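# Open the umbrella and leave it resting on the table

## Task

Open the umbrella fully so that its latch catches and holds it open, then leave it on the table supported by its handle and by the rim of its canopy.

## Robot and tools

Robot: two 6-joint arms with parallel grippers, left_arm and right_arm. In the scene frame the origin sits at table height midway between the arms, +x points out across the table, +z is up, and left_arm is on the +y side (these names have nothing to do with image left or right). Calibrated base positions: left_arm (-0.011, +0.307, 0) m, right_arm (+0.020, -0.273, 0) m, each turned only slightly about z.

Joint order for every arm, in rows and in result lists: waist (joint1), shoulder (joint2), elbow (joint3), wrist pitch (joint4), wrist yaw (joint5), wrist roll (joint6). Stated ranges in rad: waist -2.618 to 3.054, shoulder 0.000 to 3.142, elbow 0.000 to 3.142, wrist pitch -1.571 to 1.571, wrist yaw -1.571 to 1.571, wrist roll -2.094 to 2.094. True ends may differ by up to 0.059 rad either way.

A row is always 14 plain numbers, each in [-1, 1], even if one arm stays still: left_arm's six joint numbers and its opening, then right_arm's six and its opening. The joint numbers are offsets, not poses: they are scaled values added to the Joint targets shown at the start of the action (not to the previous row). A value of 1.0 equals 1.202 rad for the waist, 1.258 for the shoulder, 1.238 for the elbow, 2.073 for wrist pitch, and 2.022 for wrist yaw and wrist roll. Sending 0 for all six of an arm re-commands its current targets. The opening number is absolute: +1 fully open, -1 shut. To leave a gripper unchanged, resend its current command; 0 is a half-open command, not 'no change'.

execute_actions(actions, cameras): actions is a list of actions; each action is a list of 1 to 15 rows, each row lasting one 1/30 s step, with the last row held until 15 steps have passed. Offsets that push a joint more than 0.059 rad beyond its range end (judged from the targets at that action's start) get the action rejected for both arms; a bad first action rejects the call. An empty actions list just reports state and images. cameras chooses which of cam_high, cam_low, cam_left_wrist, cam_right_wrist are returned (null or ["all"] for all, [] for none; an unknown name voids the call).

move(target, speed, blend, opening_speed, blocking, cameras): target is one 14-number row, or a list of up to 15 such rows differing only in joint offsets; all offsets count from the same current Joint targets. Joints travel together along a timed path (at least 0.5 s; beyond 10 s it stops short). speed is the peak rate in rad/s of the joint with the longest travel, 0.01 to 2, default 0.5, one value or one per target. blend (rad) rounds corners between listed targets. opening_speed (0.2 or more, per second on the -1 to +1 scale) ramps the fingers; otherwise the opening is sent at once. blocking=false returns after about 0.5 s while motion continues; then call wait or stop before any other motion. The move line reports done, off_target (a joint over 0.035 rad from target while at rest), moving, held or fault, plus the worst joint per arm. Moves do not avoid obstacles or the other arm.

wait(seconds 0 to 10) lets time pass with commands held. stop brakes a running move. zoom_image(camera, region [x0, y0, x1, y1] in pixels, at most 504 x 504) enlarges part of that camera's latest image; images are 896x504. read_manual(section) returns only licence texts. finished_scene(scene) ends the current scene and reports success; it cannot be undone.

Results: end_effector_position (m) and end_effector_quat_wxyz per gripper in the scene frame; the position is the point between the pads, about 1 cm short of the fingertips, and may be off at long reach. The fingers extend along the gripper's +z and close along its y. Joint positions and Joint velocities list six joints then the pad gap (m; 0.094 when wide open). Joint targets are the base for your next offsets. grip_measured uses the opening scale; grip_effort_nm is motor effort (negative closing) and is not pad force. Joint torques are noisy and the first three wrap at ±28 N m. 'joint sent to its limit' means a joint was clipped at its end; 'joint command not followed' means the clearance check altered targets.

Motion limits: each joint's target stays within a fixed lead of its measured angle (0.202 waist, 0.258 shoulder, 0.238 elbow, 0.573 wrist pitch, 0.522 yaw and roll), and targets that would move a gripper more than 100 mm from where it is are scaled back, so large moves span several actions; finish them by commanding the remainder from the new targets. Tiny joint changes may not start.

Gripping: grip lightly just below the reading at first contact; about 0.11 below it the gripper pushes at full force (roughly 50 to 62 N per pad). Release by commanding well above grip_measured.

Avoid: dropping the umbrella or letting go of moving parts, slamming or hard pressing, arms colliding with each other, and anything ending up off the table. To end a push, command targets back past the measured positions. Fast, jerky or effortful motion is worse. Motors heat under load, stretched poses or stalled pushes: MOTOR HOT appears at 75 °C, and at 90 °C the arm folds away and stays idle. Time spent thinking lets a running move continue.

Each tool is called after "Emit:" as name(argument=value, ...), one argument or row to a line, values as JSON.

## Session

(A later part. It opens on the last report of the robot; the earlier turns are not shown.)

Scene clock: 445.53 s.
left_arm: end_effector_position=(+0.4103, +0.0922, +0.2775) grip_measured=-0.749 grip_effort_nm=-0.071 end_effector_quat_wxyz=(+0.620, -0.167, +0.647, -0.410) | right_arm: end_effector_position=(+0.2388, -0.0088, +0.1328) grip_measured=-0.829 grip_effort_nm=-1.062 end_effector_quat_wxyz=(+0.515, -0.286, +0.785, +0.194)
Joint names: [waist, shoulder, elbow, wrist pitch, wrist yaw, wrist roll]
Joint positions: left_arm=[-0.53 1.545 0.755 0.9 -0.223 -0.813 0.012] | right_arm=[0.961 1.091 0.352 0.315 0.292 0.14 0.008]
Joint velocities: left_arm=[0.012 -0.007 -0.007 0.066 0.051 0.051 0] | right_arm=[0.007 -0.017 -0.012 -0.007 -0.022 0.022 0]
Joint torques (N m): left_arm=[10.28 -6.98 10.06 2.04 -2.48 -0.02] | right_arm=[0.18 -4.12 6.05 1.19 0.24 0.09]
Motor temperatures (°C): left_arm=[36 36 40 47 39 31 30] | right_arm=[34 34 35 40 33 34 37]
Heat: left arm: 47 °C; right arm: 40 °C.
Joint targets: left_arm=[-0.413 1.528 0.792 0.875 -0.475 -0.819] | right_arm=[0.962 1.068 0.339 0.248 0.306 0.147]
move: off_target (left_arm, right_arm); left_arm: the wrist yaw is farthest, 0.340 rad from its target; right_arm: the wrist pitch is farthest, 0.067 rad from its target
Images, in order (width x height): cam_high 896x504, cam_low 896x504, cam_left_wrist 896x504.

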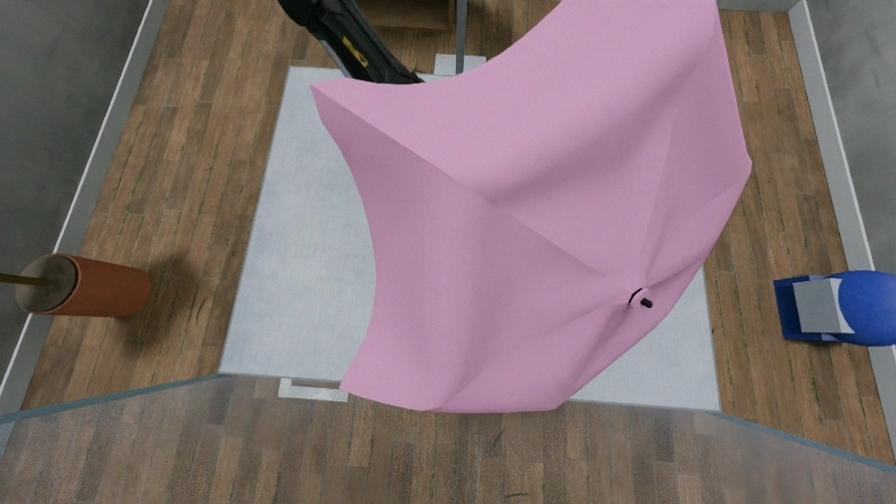

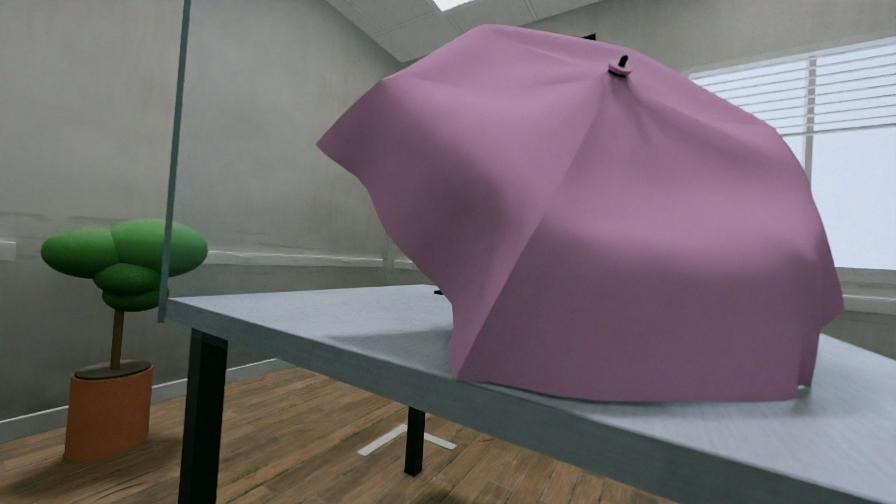

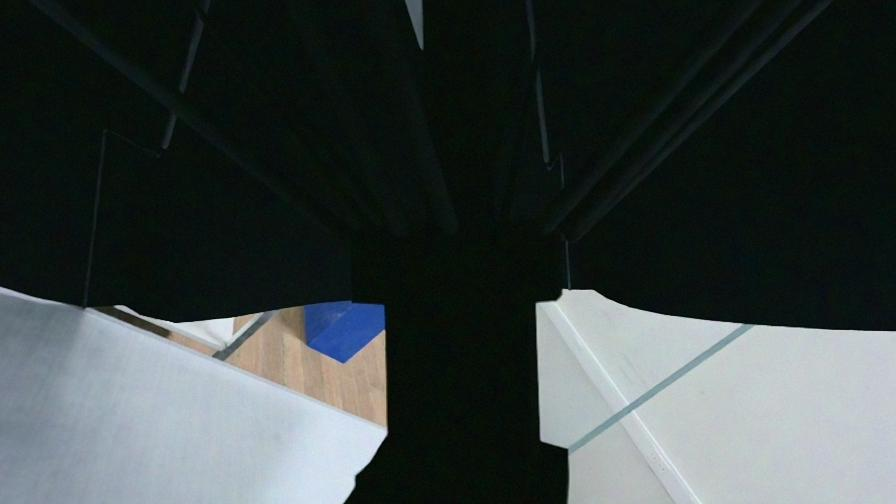

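Emit:
move(
  target=[-0.0774, -0.0827, 0.088, -0.0314, -0.0406, 0.042, -0.75, 0.0233, -0.1065, 0.0315, -0.0251, 0.0203, -0.0138, -0.93],
  speed=0.12,
  cameras=["cam_high","cam_low","cam_left_wrist"],
)

Scene clock: 628.30 s.
left_arm: end_effector_position=(+0.4079, +0.1042, +0.3113) grip_measured=-0.749 grip_effort_nm=-0.081 end_effector_quat_wxyz=(+0.649, -0.189, +0.644, -0.359) | right_arm: end_effector_position=(+0.2268, -0.0134, +0.1518) grip_measured=-0.829 grip_effort_nm=-1.062 end_effector_quat_wxyz=(+0.521, -0.297, +0.774, +0.202)
Joint names: [waist, shoulder, elbow, wrist pitch, wrist yaw, wrist roll]
Joint positions: left_arm=[-0.564 1.464 0.836 0.736 -0.367 -0.752 0.012] | right_arm=[0.984 0.969 0.364 0.204 0.291 0.125 0.008]
Joint velocities: left_arm=[-0.002 -0.012 0.002 0.007 -0.007 0.022 0] | right_arm=[-0.002 -0.012 -0.012 -0.037 -0.022 -0.007 -0.001]
Joint torques (N m): left_arm=[5.12 -8.39 12.81 3.05 -1.86 0.24] | right_arm=[0.64 -4.52 8.66 1.74 0.71 -0.05]
Motor temperatures (°C): left_arm=[40 37 43 47 52 31 30] | right_arm=[34 34 35 39 33 34 38]
Heat: left arm: 52 °C; right arm: 39 °C.
Joint targets: left_arm=[-0.506 1.424 0.900 0.810 -0.557 -0.734] | right_arm=[0.991 0.934 0.378 0.196 0.348 0.119]
move: off_target (left_arm, right_arm); left_arm: the wrist yaw is farthest, 0.190 rad from its target; right_arm: the wrist yaw is farthest, 0.056 rad from its target
Images, in order (width x height): cam_high 896x504, cam_low 896x504, cam_left_wrist 896x504.

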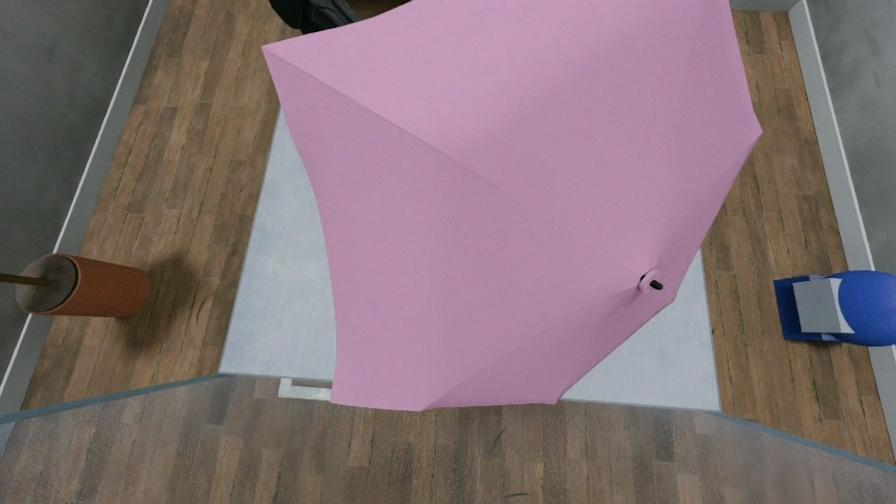

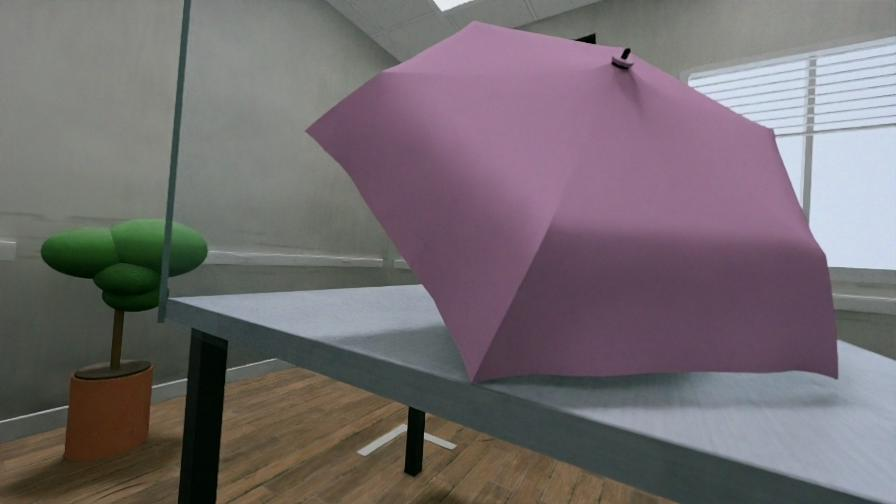

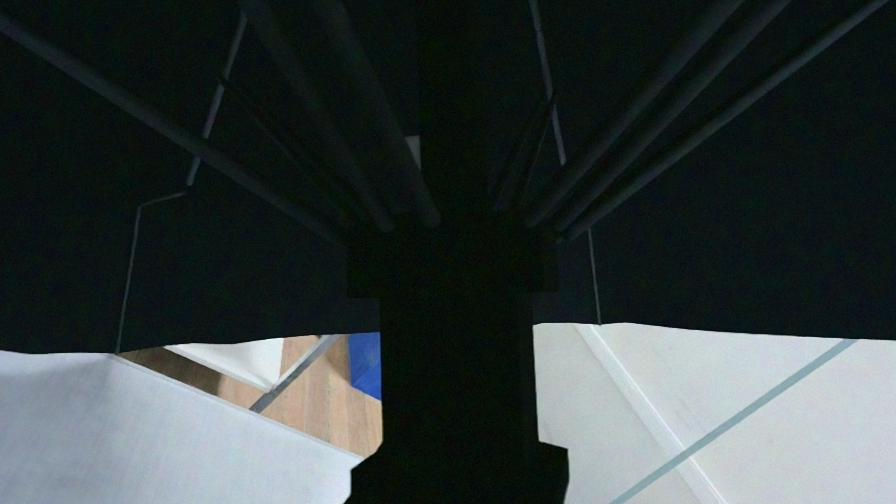

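Emit:
move(
  target=[0.02, -0.0525, 0.1163, -0.0704, -0.0188, 0.0015, -0.75, 0.0067, -0.0541, 0.0275, -0.0096, 0.0084, -0.0104, -0.93],
  speed=0.15,
  cameras=["cam_high","cam_low","cam_left_wrist"],
)

Scene clock: 665.60 s.
left_arm: end_effector_position=(+0.4080, +0.1084, +0.3498) grip_measured=-0.749 grip_effort_nm=-0.081 end_effector_quat_wxyz=(+0.654, -0.189, +0.647, -0.344) | right_arm: end_effector_position=(+0.2260, -0.0116, +0.1854) grip_measured=-0.829 grip_effort_nm=-1.062 end_effector_quat_wxyz=(+0.551, -0.290, +0.751, +0.220)
Joint names: [waist, shoulder, elbow, wrist pitch, wrist yaw, wrist roll]
Joint positions: left_arm=[-0.564 1.409 0.959 0.55 -0.389 -0.732 0.012] | right_arm=[0.992 0.902 0.398 0.189 0.296 0.106 0.008]
Joint velocities: left_arm=[0.012 0.007 -0.002 0.007 -0.066 -0.037 -0.001] | right_arm=[0.022 0.012 0.002 0.007 0.022 -0.007 0]
Joint torques (N m): left_arm=[6.16 -8.59 13.85 3.3 -1.73 0.05] | right_arm=[0.69 -4.27 8.79 1.73 0.84 -0.07]
Motor temperatures (°C): left_arm=[38 36 43 58 49 31 30] | right_arm=[34 34 35 42 33 34 38]
Heat: left arm: 58 °C; right arm: 42 °C.
Joint targets: left_arm=[-0.494 1.366 1.032 0.647 -0.565 -0.731] | right_arm=[0.999 0.866 0.412 0.176 0.365 0.098]
move: off_target (left_arm, right_arm); left_arm: the wrist yaw is farthest, 0.206 rad from its target; right_arm: the wrist yaw is farthest, 0.069 rad from its target
Images, in order (width x height): cam_high 896x504, cam_low 896x504, cam_left_wrist 896x504.

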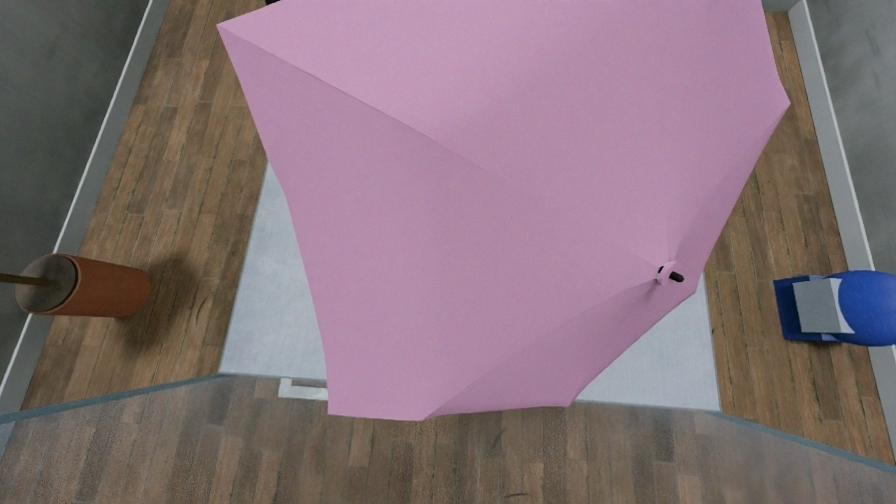

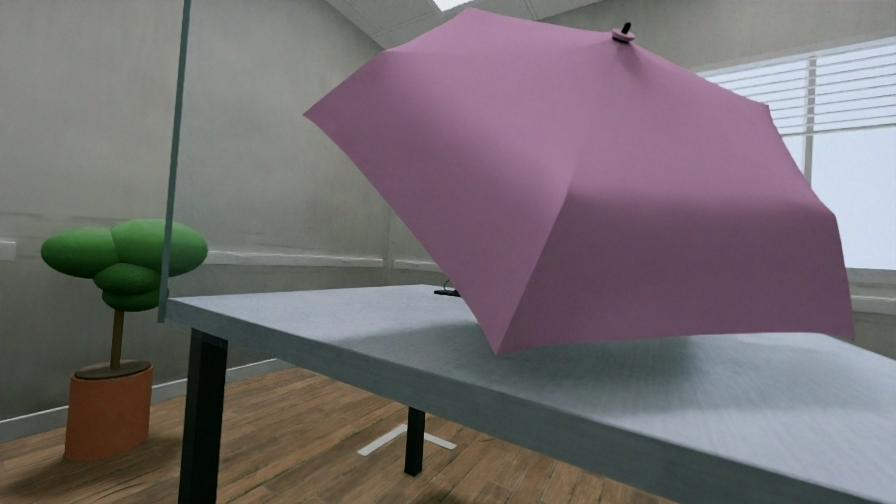

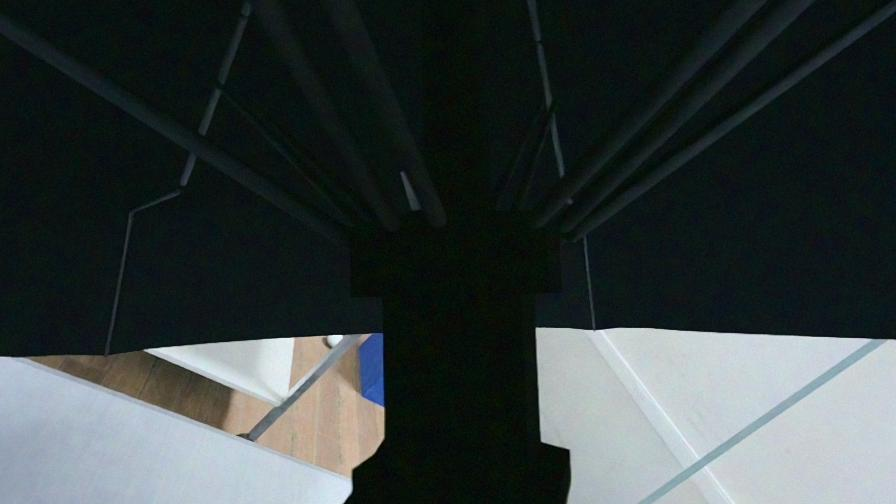

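Emit:
move(
  target=[0.084, 0.0103, 0.0727, -0.0381, 0.0104, -0.005, -0.75, 0, 0, 0, 0, 0, 0, -0.93],
  speed=0.15,
  cameras=["cam_low","cam_left_wrist"],
)

Scene clock: 671.17 s.
left_arm: end_effector_position=(+0.4130, +0.1015, +0.3512) grip_measured=-0.749 grip_effort_nm=-0.081 end_effector_quat_wxyz=(+0.627, -0.165, +0.672, -0.357) | right_arm: end_effector_position=(+0.2280, -0.0130, +0.1870) grip_measured=-0.829 grip_effort_nm=-1.072 end_effector_quat_wxyz=(+0.555, -0.285, +0.752, +0.216)
Joint names: [waist, shoulder, elbow, wrist pitch, wrist yaw, wrist roll]
Joint positions: left_arm=[-0.532 1.409 1.016 0.436 -0.28 -0.747 0.012] | right_arm=[0.992 0.902 0.401 0.189 0.31 0.106 0.008]
Joint velocities: left_arm=[0.002 -0.012 0.002 0.081 -0.066 -0.081 0] | right_arm=[0.022 0.002 -0.007 0.051 -0.007 0.022 -0.001]
Joint torques (N m): left_arm=[8.18 -6.87 13.79 3.28 -1.76 0.09] | right_arm=[0.7 -4.3 8.51 1.72 0.68 -0.07]
Motor temperatures (°C): left_arm=[38 37 44 58 49 31 30] | right_arm=[34 34 36 42 33 34 38]
Heat: left arm: 58 °C; right arm: 42 °C.
Joint targets: left_arm=[-0.437 1.389 1.088 0.526 -0.459 -0.743] | right_arm=[0.999 0.866 0.412 0.176 0.365 0.098]
move: off_target (left_arm, right_arm); left_arm: the wrist yaw is farthest, 0.264 rad from its target; right_arm: the wrist yaw is farthest, 0.055 rad from its target
Images, in order (width x height): cam_low 896x504, cam_left_wrist 896x504.

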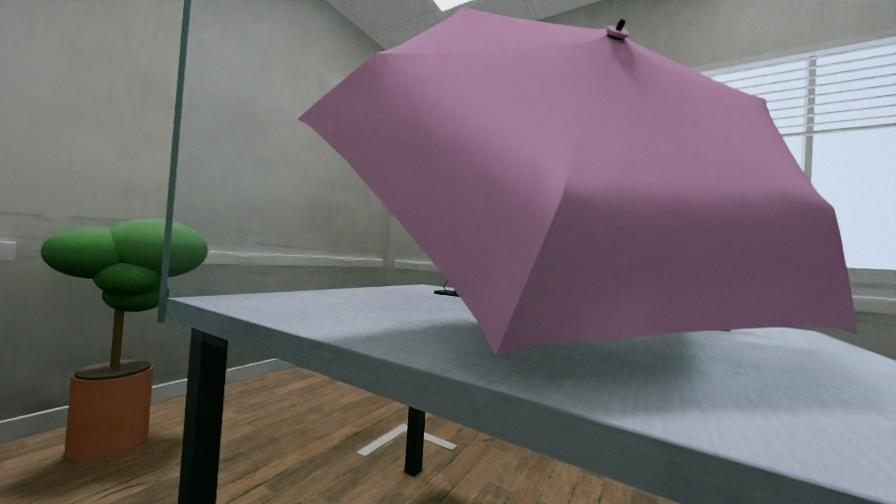

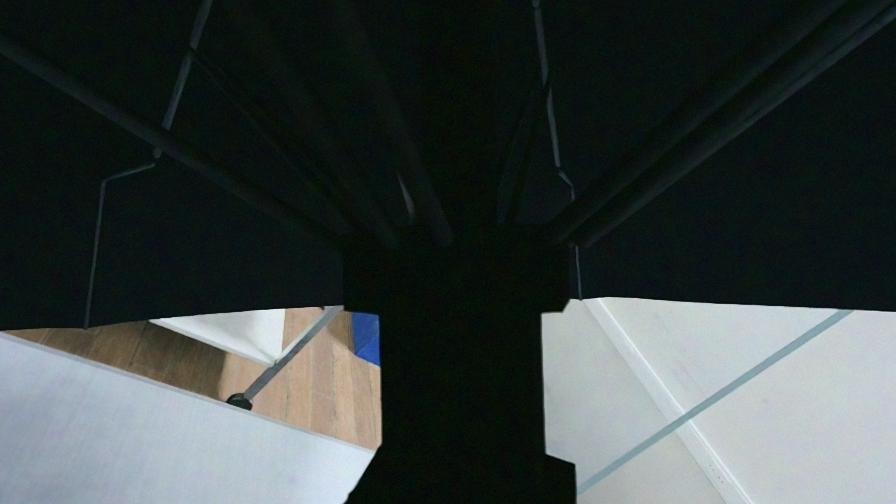

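Emit:
move(
  target=[-0.148, 0.0183, -0.0743, 0.0781, -0.0104, 0.006, -0.75, 0, 0, 0, 0, 0, 0, -0.93],
  speed=0.15,
  cameras=["cam_high","cam_low","cam_left_wrist"],
)

Scene clock: 681.60 s.
left_arm: end_effector_position=(+0.3975, +0.0899, +0.3732) grip_measured=-0.749 grip_effort_nm=-0.071 end_effector_quat_wxyz=(+0.662, -0.190, +0.623, -0.372) | right_arm: end_effector_position=(+0.2282, -0.0144, +0.1975) grip_measured=-0.830 grip_effort_nm=-1.062 end_effector_quat_wxyz=(+0.569, -0.280, +0.742, +0.219)
Joint names: [waist, shoulder, elbow, wrist pitch, wrist yaw, wrist roll]
Joint positions: left_arm=[-0.625 1.414 0.995 0.588 -0.429 -0.737 0.012] | right_arm=[0.995 0.88 0.401 0.204 0.321 0.096 0.008]
Joint velocities: left_arm=[0.002 0.012 -0.007 0.007 0.007 0.051 -0.001] | right_arm=[-0.017 0.017 0.002 0.051 0.022 -0.007 0]
Joint torques (N m): left_arm=[0.87 -5.45 7.91 3.26 -0.47 0.11] | right_arm=[0.38 -2.37 8.61 1.61 0.54 0.04]
Motor temperatures (°C): left_arm=[38 37 44 59 48 31 30] | right_arm=[34 34 36 41 33 34 38]
Heat: left arm: 59 °C; right arm: 41 °C.
Joint targets: left_arm=[-0.615 1.412 0.996 0.688 -0.481 -0.731] | right_arm=[0.998 0.866 0.412 0.176 0.364 0.098]
move: off_target (left_arm, right_arm); left_arm: the wrist pitch is farthest, 0.100 rad from its target; right_arm: the wrist yaw is farthest, 0.044 rad from its target
Images, in order (width x height): cam_high 896x504, cam_low 896x504, cam_left_wrist 896x504.

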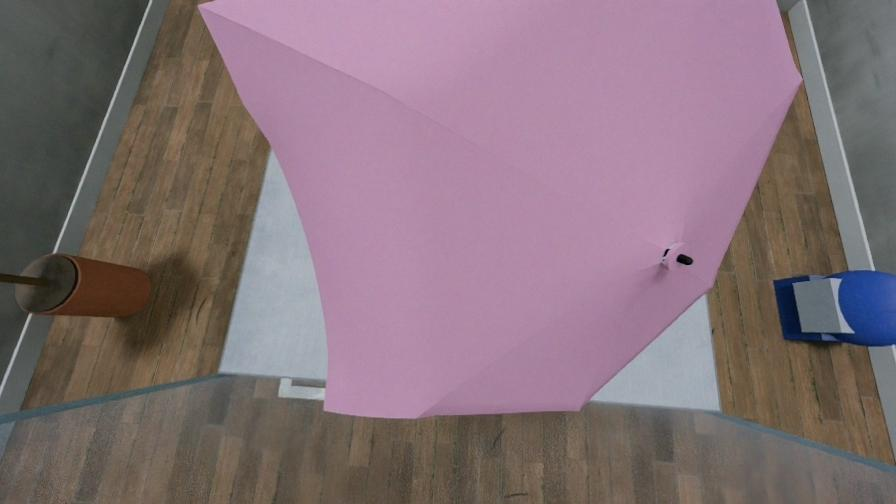

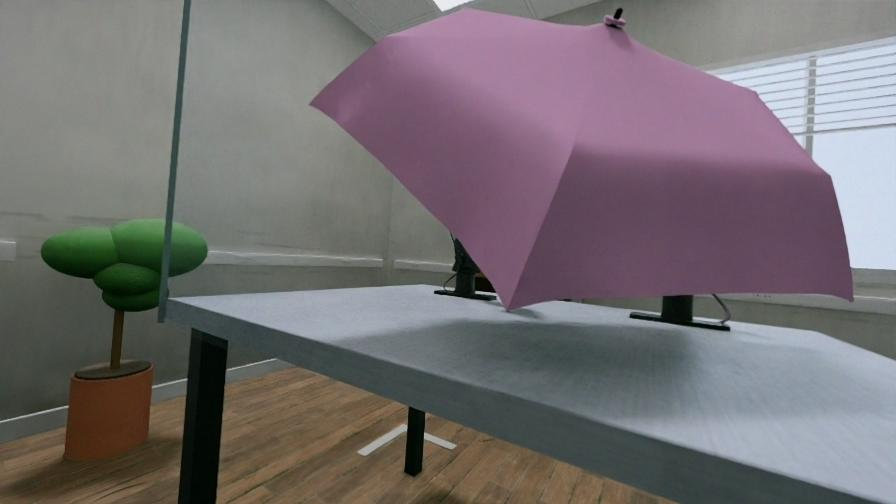

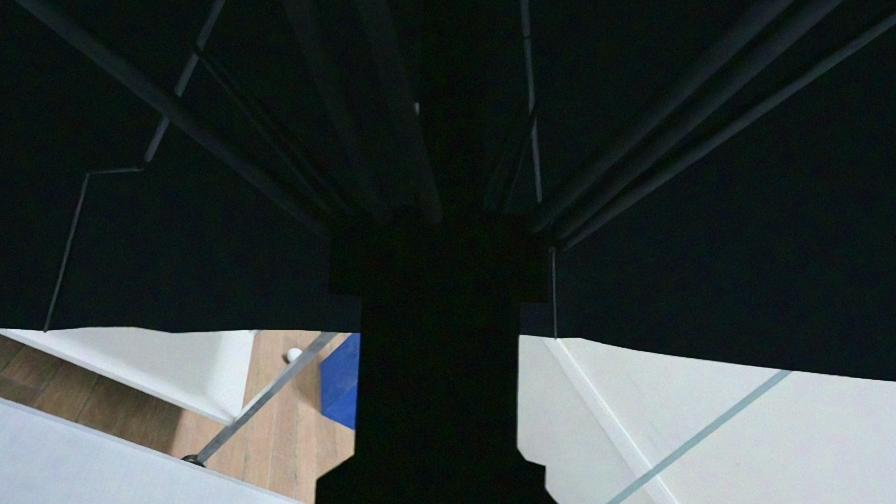

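Emit:
zoom_image(
  camera="cam_left_wrist",
  region=[196, 0, 700, 504],
)

Scaled by 1.000.

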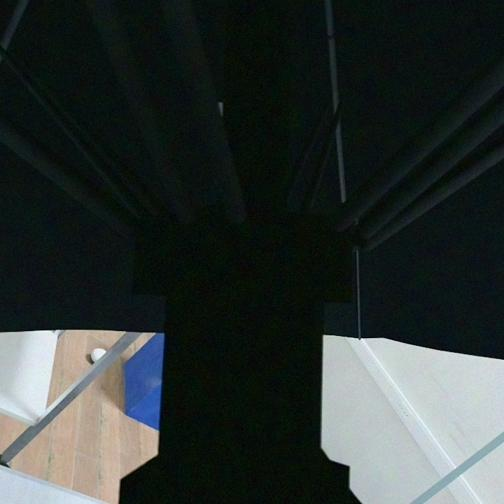

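Emit:
execute_actions(
  actions=[],
)

Scene clock: 821.57 s.
left_arm: end_effector_position=(+0.3975, +0.0900, +0.3733) grip_measured=-0.749 grip_effort_nm=-0.066 end_effector_quat_wxyz=(+0.662, -0.190, +0.623, -0.372) | right_arm: end_effector_position=(+0.2282, -0.0144, +0.1975) grip_measured=-0.830 grip_effort_nm=-1.067 end_effector_quat_wxyz=(+0.569, -0.280, +0.742, +0.219)
Joint names: [waist, shoulder, elbow, wrist pitch, wrist yaw, wrist roll]
Joint positions: left_arm=[-0.625 1.414 0.995 0.588 -0.43 -0.737 0.012] | right_arm=[0.995 0.88 0.401 0.204 0.321 0.096 0.008]
Joint velocities: left_arm=[0.017 0.012 0.007 -0.081 -0.095 -0.051 -0.001] | right_arm=[0.007 -0.027 0.007 -0.066 -0.007 0.007 0]
Joint torques (N m): left_arm=[0.88 -5.44 7.9 3.27 -0.49 0.11] | right_arm=[0.4 -2.41 8.55 1.59 0.54 0.04]
Motor temperatures (°C): left_arm=[36 36 43 64 39 31 30] | right_arm=[34 33 37 43 33 34 38]
Heat: left arm: 64 °C; right arm: 43 °C.
Joint targets: left_arm=[-0.615 1.412 0.996 0.688 -0.481 -0.731] | right_arm=[0.998 0.866 0.412 0.176 0.364 0.098]
Tool commands: left_gripper/opening=-0.75 right_gripper/opening=-0.93

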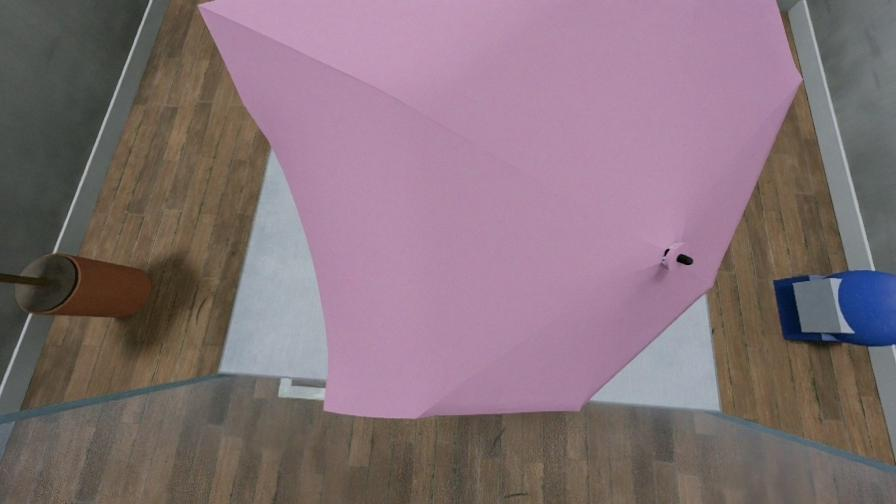

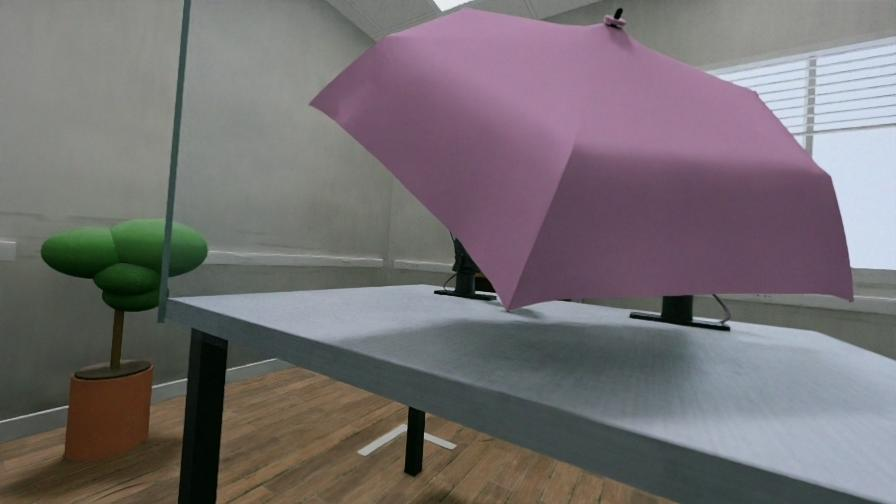

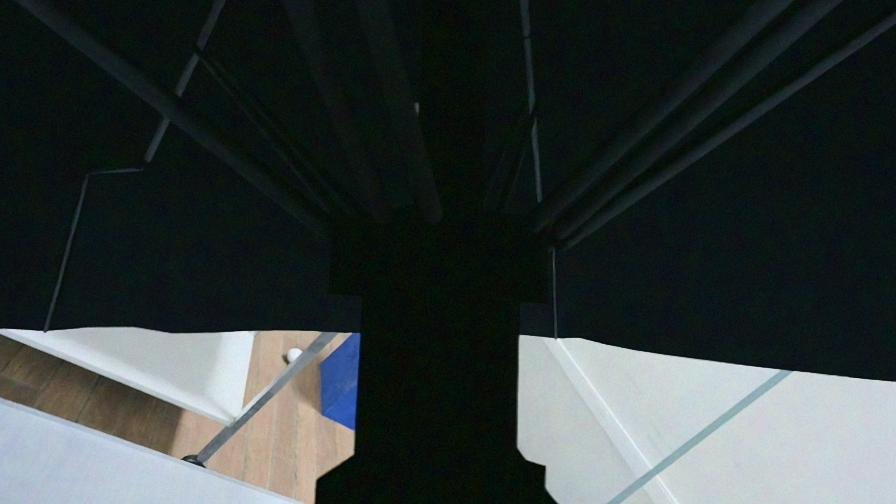

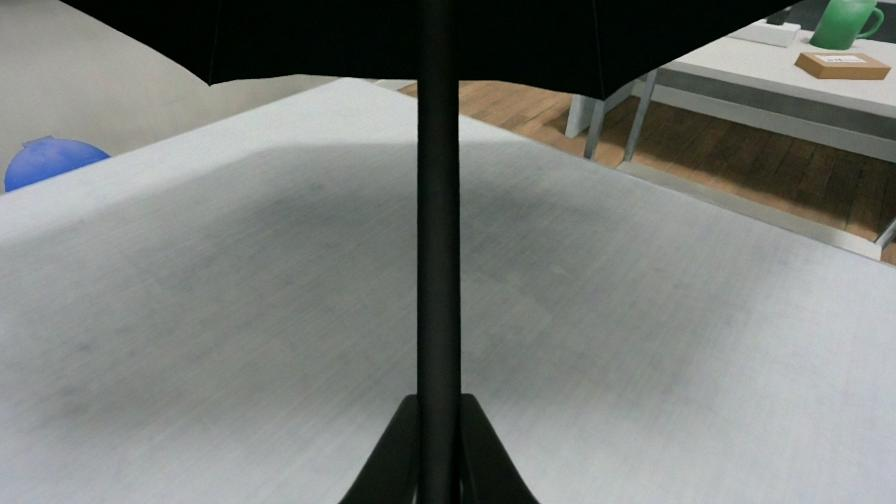

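Emit:
zoom_image(
  camera="cam_left_wrist",
  region=[240, 140, 660, 500],
)

Scaled by 1.200 from the camera's 896x504 image, which has a finer 1280x720 frame.

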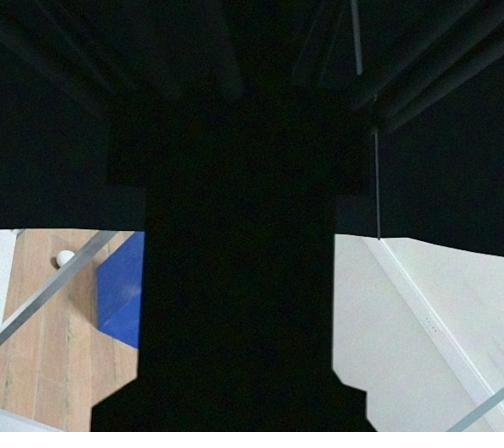

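Emit:
zoom_image(
  camera="cam_left_wrist",
  region=[240, 0, 660, 240],
)

Emit:
zoom_image(
  camera="cam_low",
  region=[400, 0, 880, 340],
)

Scaled by 1.200 from the camera's 896x504 image, which has a finer 1280x720 frame.

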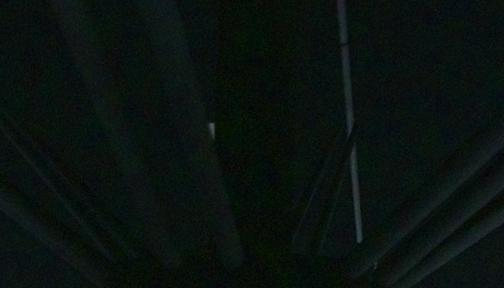

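Scaled by 1.050 from the camera's 896x504 image, which has a finer 1280x720 frame.

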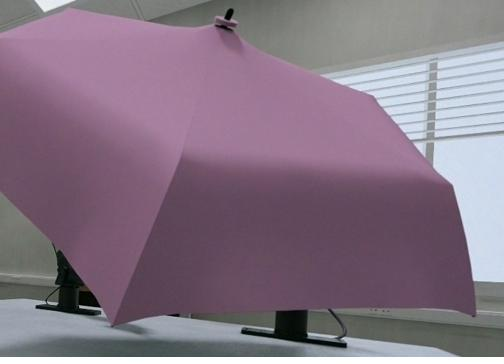

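Emit:
move(
  target=[
    [-0.0463,-0.0215,-0.0792,0.0839,-0.0613,0.0356,-0.75,0,0,0,0,0,0,-0.93],
    [-0.0825,0.0471,-0.1080,0.2243,-0.1263,0.0905,-0.75,0,0,0,0,0,0,-0.93],
  ],
  speed=0.3,
  blend=0.05,
  cameras=["cam_left_wrist", "cam_low"],
)

Scene clock: 923.57 s.
left_arm: end_effector_position=(+0.3730, +0.1064, +0.3775) grip_measured=-0.749 grip_effort_nm=-0.071 end_effector_quat_wxyz=(+0.740, -0.239, +0.529, -0.340) | right_arm: end_effector_position=(+0.2270, -0.0131, +0.1985) grip_measured=-0.830 grip_effort_nm=-1.062 end_effector_quat_wxyz=(+0.573, -0.291, +0.736, +0.213)
Joint names: [waist, shoulder, elbow, wrist pitch, wrist yaw, wrist roll]
Joint positions: left_arm=[-0.724 1.474 0.862 1.05 -0.694 -0.564 0.012] | right_arm=[1.001 0.88 0.401 0.208 0.323 0.069 0.008]
Joint velocities: left_arm=[0.002 -0.002 0.017 -0.051 -0.037 -0.022 0.001] | right_arm=[-0.017 -0.012 0.002 -0.037 -0.051 -0.037 0]
Joint torques (N m): left_arm=[0.8 -5.49 7.19 2.93 -0.27 0.21] | right_arm=[-0.2 -2.41 8.61 1.56 0.53 0.32]
Motor temperatures (°C): left_arm=[35 36 43 69 36 31 30] | right_arm=[34 33 38 43 34 34 38]
Heat: left arm: 69 °C; right arm: 43 °C.
Joint targets: left_arm=[-0.715 1.471 0.862 1.153 -0.736 -0.548] | right_arm=[0.999 0.866 0.412 0.176 0.364 0.098]
move: off_target (left_arm, right_arm); left_arm: the wrist pitch is farthest, 0.103 rad from its target; right_arm: the wrist yaw is farthest, 0.041 rad from its target
Images, in order (width x height): cam_low 896x504, cam_left_wrist 896x504.

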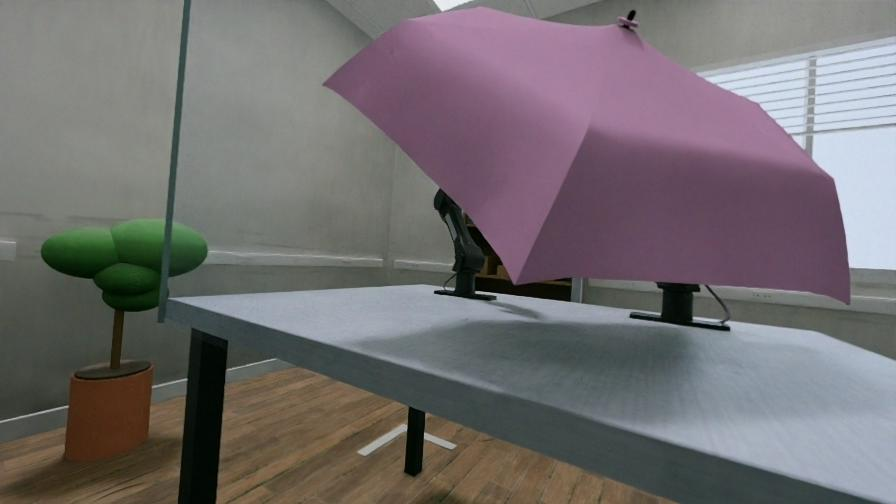

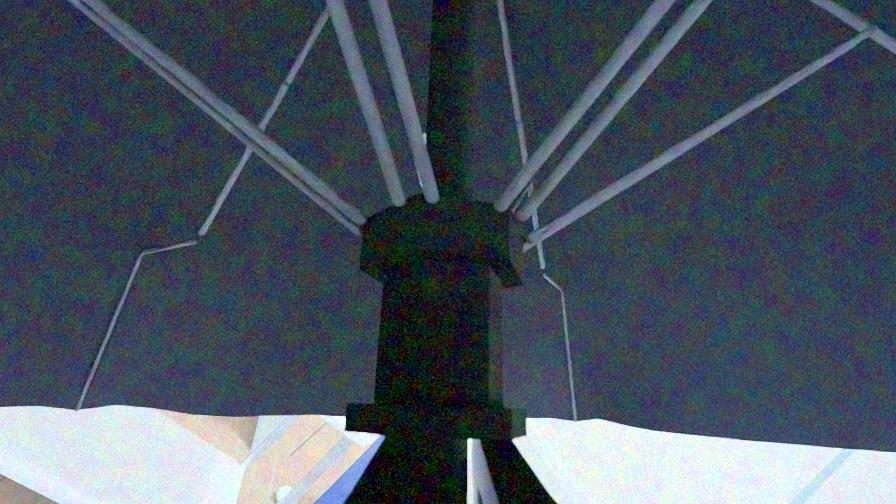

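Emit:
move(
  target=[
    [0.0524,-0.0095,0.0468,-0.0159,-0.002,-0.0119,-0.75,0,0,0,0,0,0,-0.93],
    [0.1506,-0.0294,0.1195,-0.0014,-0.0633,-0.0183,-0.75,0,0,0,0,0,0,-0.93],
  ],
  speed=0.3,
  blend=0.03,
  cameras=["cam_left_wrist", "cam_low"],
)

Scene clock: 935.33 s.
left_arm: end_effector_position=(+0.3879, +0.1148, +0.3845) grip_measured=-0.749 grip_effort_nm=-0.071 end_effector_quat_wxyz=(+0.740, -0.232, +0.535, -0.336) | right_arm: end_effector_position=(+0.2278, -0.0121, +0.2037) grip_measured=-0.830 grip_effort_nm=-1.062 end_effector_quat_wxyz=(+0.578, -0.293, +0.731, +0.212)
Joint names: [waist, shoulder, elbow, wrist pitch, wrist yaw, wrist roll]
Joint positions: left_arm=[-0.665 1.474 0.903 0.98 -0.633 -0.584 0.012] | right_arm=[1 0.88 0.409 0.213 0.323 0.053 0.008]
Joint velocities: left_arm=[-0.017 0.007 0.007 -0.066 -0.022 -0.037 0] | right_arm=[-0.012 -0.007 0.027 0.037 -0.081 -0.051 0]
Joint torques (N m): left_arm=[8.53 -7.64 13.98 3.27 -1.54 0.04] | right_arm=[-0.13 -2.41 7.82 1.52 0.53 0.45]
Motor temperatures (°C): left_arm=[35 36 43 71 36 31 30] | right_arm=[34 33 38 43 34 34 38]
Heat: left arm: 71 °C; right arm: 43 °C.
Joint targets: left_arm=[-0.568 1.444 0.983 1.106 -0.804 -0.585] | right_arm=[0.999 0.866 0.412 0.176 0.364 0.098]
move: off_target (left_arm, right_arm); left_arm: the wrist yaw is farthest, 0.231 rad from its target; right_arm: the wrist roll is farthest, 0.045 rad from its target
Images, in order (width x height): cam_low 896x504, cam_left_wrist 896x504.

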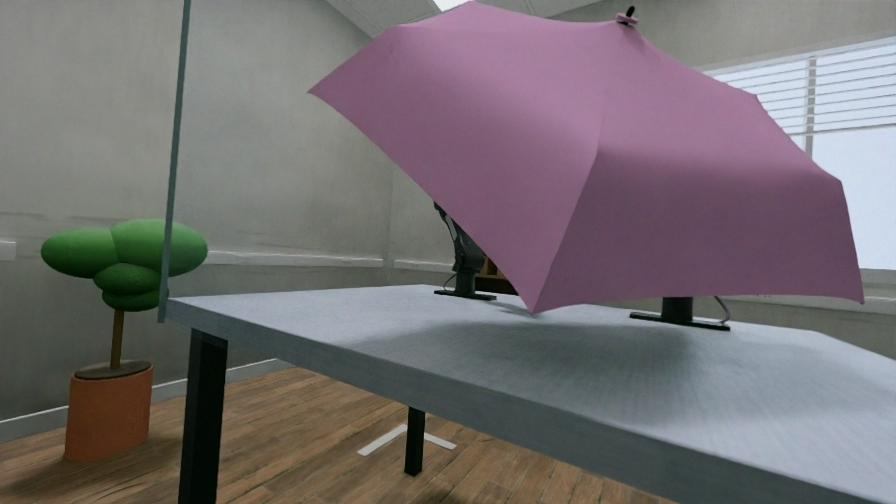

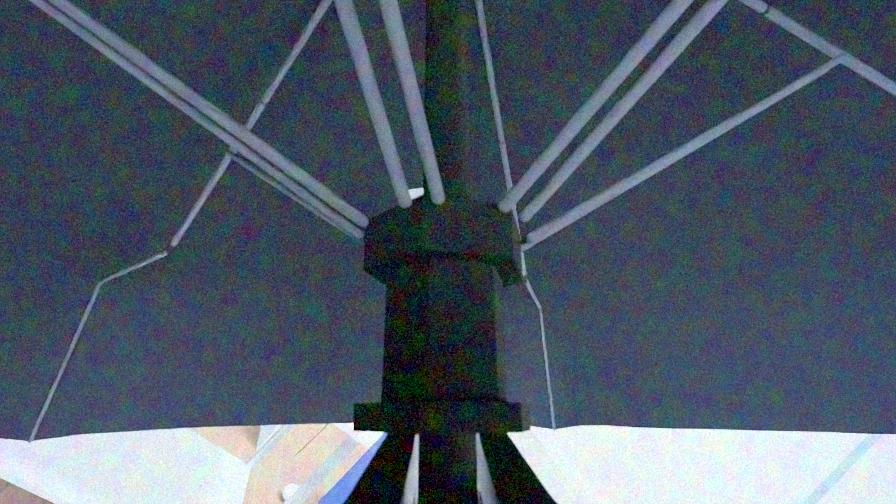

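Emit:
move(
  target=[
    [-0.1569,0.0297,-0.1240,-0.0014,0.0436,0.0237,-0.75,0,0,0,0,0,0,-0.93],
  ],
  speed=0.3,
  cameras=["cam_left_wrist"],
)

Scene clock: 944.87 s.
left_arm: end_effector_position=(+0.3687, +0.1014, +0.3671) grip_measured=-0.749 grip_effort_nm=-0.081 end_effector_quat_wxyz=(+0.737, -0.237, +0.539, -0.332) | right_arm: end_effector_position=(+0.2273, -0.0141, +0.1971) grip_measured=-0.831 grip_effort_nm=-1.067 end_effector_quat_wxyz=(+0.569, -0.295, +0.739, +0.207)
Joint names: [waist, shoulder, elbow, wrist pitch, wrist yaw, wrist roll]
Joint positions: left_arm=[-0.747 1.478 0.84 1.058 -0.718 -0.551 0.012] | right_arm=[1 0.88 0.409 0.185 0.326 0.063 0.008]
Joint velocities: left_arm=[-0.007 0.007 0.007 -0.022 0.037 -0.007 0] | right_arm=[0.002 -0.002 0.007 -0.037 0.081 -0.007 0]
Joint torques (N m): left_arm=[-0.76 -4.98 6.23 2.37 0.15 0.18] | right_arm=[-0.16 -2.37 7.87 1.77 0.5 0.36]
Motor temperatures (°C): left_arm=[36 36 44 73 37 31 30] | right_arm=[34 33 38 42 33 34 38]
Heat: left arm: 73 °C; right arm: 42 °C.
Joint targets: left_arm=[-0.756 1.482 0.829 1.103 -0.716 -0.537] | right_arm=[0.999 0.866 0.412 0.176 0.364 0.098]
move: off_target (left_arm, right_arm); left_arm: the wrist pitch is farthest, 0.045 rad from its target; right_arm: the wrist yaw is farthest, 0.038 rad from its target
Images, in order (width x height): cam_left_wrist 896x504.

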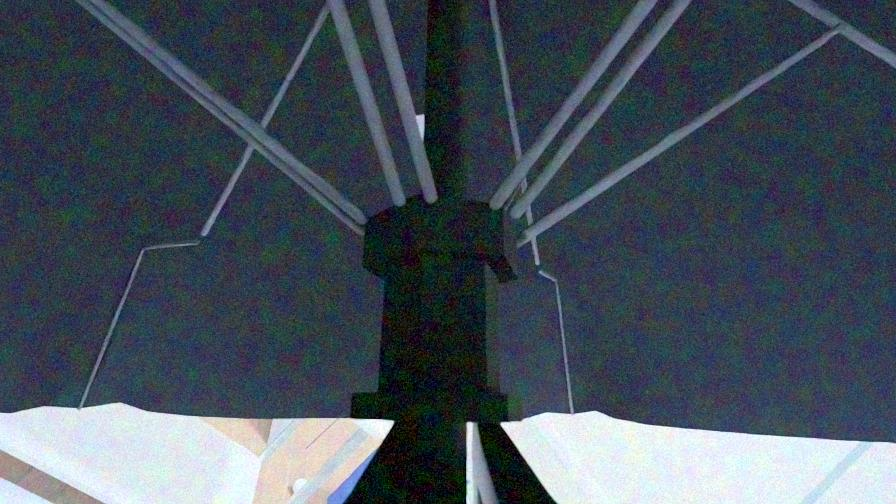

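Emit:
zoom_image(
  camera="cam_left_wrist",
  region=[340, 0, 560, 220],
)

Scaled by 2.291 from the camera's 896x504 image, which has a finer 1280x720 frame.

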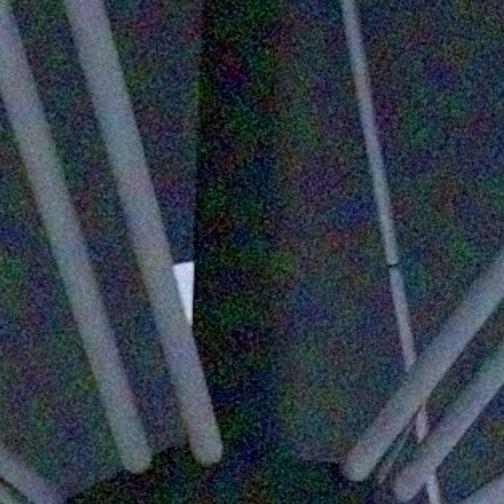

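Emit:
move(
  target=[0,0,0,-0.05,0,0,-0.75,0,0,0,0,0,0,-0.93],
  speed=0.3,
  cameras=[],
)

Scene clock: 978.23 s.
left_arm: end_effector_position=(+0.3726, +0.0993, +0.3537) grip_measured=-0.749 grip_effort_nm=-0.081 end_effector_quat_wxyz=(+0.730, -0.230, +0.565, -0.310) | right_arm: end_effector_position=(+0.2273, -0.0162, +0.1924) grip_measured=-0.831 grip_effort_nm=-1.062 end_effector_quat_wxyz=(+0.562, -0.292, +0.747, +0.203)
Joint names: [waist, shoulder, elbow, wrist pitch, wrist yaw, wrist roll]
Joint positions: left_arm=[-0.747 1.478 0.84 0.989 -0.727 -0.55 0.012] | right_arm=[1 0.88 0.409 0.163 0.332 0.076 0.008]
Joint velocities: left_arm=[0.002 0.007 0.017 -0.051 -0.007 -0.095 -0.001] | right_arm=[-0.007 -0.022 -0.002 0.037 0.007 0.037 0]
Joint torques (N m): left_arm=[-0.76 -5.03 6.31 2.07 0.22 0.18] | right_arm=[-0.08 -2.4 7.9 1.97 0.43 0.25]
Motor temperatures (°C): left_arm=[35 36 42 65 35 31 30] | right_arm=[34 33 36 44 33 34 38]
Heat: left arm: 65 °C; right arm: 44 °C.
Joint targets: left_arm=[-0.756 1.482 0.829 0.999 -0.716 -0.537] | right_arm=[0.999 0.866 0.412 0.176 0.364 0.098]
move: done
No camera images: "cameras" was empty.

Emit:
move(
  target=[-0.0420,0.0092,-0.0392,0.1163,-0.0224,0.0126,-0.75,0,0,0,0,0,0,-0.93],
  speed=0.4,
  cameras=["cam_left_wrist"],
)

Scene clock: 986.90 s.
left_arm: end_effector_position=(+0.3534, +0.1030, +0.3636) grip_measured=-0.749 grip_effort_nm=-0.066 end_effector_quat_wxyz=(+0.744, -0.255, +0.517, -0.339) | right_arm: end_effector_position=(+0.2279, -0.0161, +0.1940) grip_measured=-0.832 grip_effort_nm=-1.062 end_effector_quat_wxyz=(+0.565, -0.290, +0.745, +0.204)
Joint names: [waist, shoulder, elbow, wrist pitch, wrist yaw, wrist roll]
Joint positions: left_arm=[-0.793 1.489 0.791 1.194 -0.785 -0.521 0.012] | right_arm=[1 0.88 0.409 0.17 0.335 0.077 0.008]
Joint velocities: left_arm=[-0.002 0.012 0.012 -0.022 -0.007 -0.022 0] | right_arm=[-0.007 0.002 -0.012 -0.037 -0.022 -0.037 0]
Joint torques (N m): left_arm=[-1.17 -4.82 6.06 2.24 0.41 0.15] | right_arm=[-0.13 -2.4 7.82 1.87 0.4 0.22]
Motor temperatures (°C): left_arm=[35 36 42 64 35 31 30] | right_arm=[34 33 36 45 33 34 38]
Heat: left arm: 64 °C; right arm: 45 °C.
Joint targets: left_arm=[-0.807 1.493 0.781 1.241 -0.761 -0.512] | right_arm=[0.999 0.866 0.412 0.176 0.364 0.098]
move: off_target (left_arm); left_arm: the wrist pitch is farthest, 0.046 rad from its target
Images, in order (width x height): cam_left_wrist 896x504.

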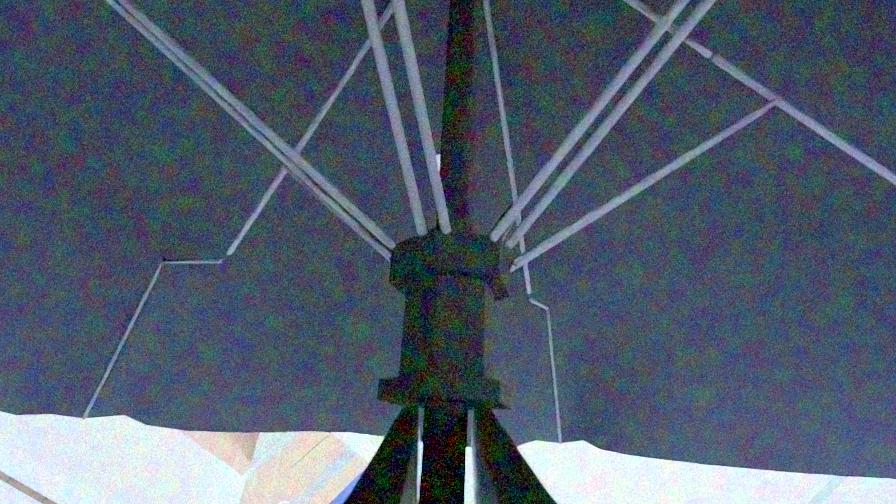

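Emit:
zoom_image(
  camera="cam_left_wrist",
  region=[340, 340, 560, 504],
)

Scaled by 2.291 from the camera's 896x504 image, which has a finer 1280x720 frame.

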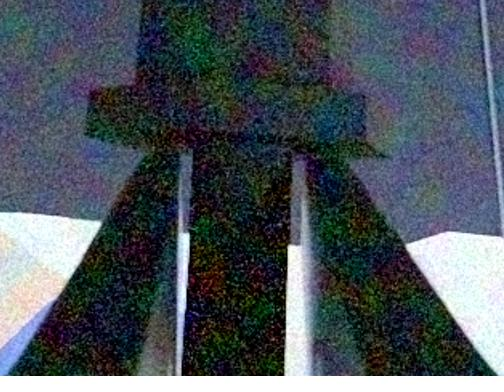

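Emit:
move(
  target=[0.0338,0.0245,0.0329,-0.0155,0.0181,-0.0087,-0.62,0,0,0,0,0,0,-0.93],
  speed=0.2,
  cameras=["cam_left_wrist"],
)

Emit:
zoom_image(
  camera="cam_left_wrist",
  region=[340, 340, 560, 504],
)

Scene clock: 1007.47 s.
left_arm: end_effector_position=(+0.3610, +0.1008, +0.3566) grip_measured=-0.621 grip_effort_nm=0.056 end_effector_quat_wxyz=(+0.744, -0.245, +0.522, -0.338) | right_arm: end_effector_position=(+0.2290, -0.0187, +0.1912) grip_measured=-0.832 grip_effort_nm=-1.062 end_effector_quat_wxyz=(+0.562, -0.284, +0.751, +0.199)
Joint names: [waist, shoulder, elbow, wrist pitch, wrist yaw, wrist roll]
Joint positions: left_arm=[-0.772 1.515 0.791 1.2 -0.751 -0.528 0.018] | right_arm=[1 0.88 0.409 0.157 0.348 0.09 0.008]
Joint velocities: left_arm=[-0.002 -0.002 0.012 -0.007 -0.022 0.037 -0.001] | right_arm=[-0.022 -0.007 -0.002 -0.037 -0.081 0.022 0]
Joint torques (N m): left_arm=[0.54 -4.66 9.36 1.89 0.39 0.04] | right_arm=[-0.13 -2.43 7.84 2 0.25 0.09]
Motor temperatures (°C): left_arm=[35 36 42 63 35 31 30] | right_arm=[34 33 36 44 33 34 38]
Heat: left arm: 63 °C; right arm: 44 °C.
Joint targets: left_arm=[-0.766 1.524 0.822 1.208 -0.725 -0.529] | right_arm=[0.999 0.866 0.412 0.176 0.365 0.098]
move: done
Images, in order (width x height): cam_left_wrist 896x504.

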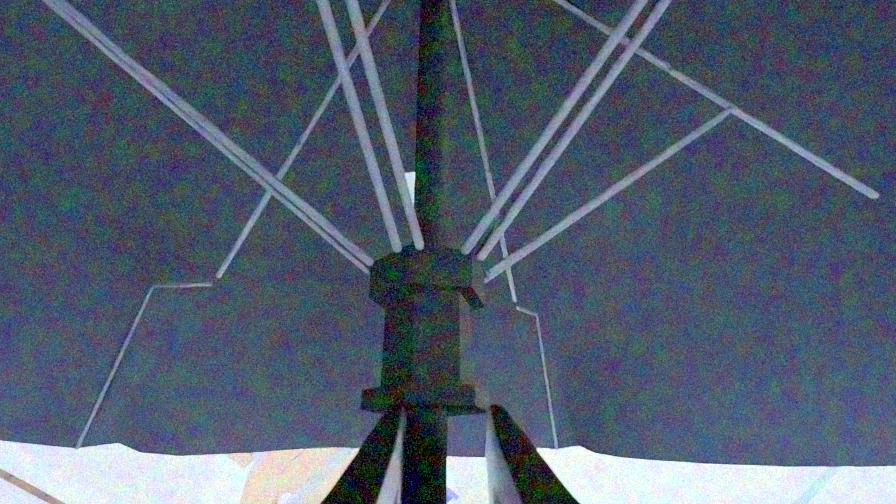

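Scaled by 2.291 from the camera's 896x504 image, which has a finer 1280x720 frame.

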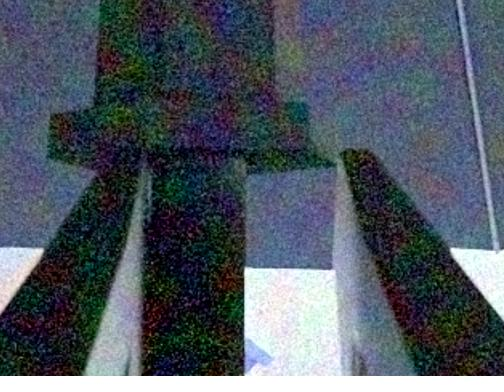

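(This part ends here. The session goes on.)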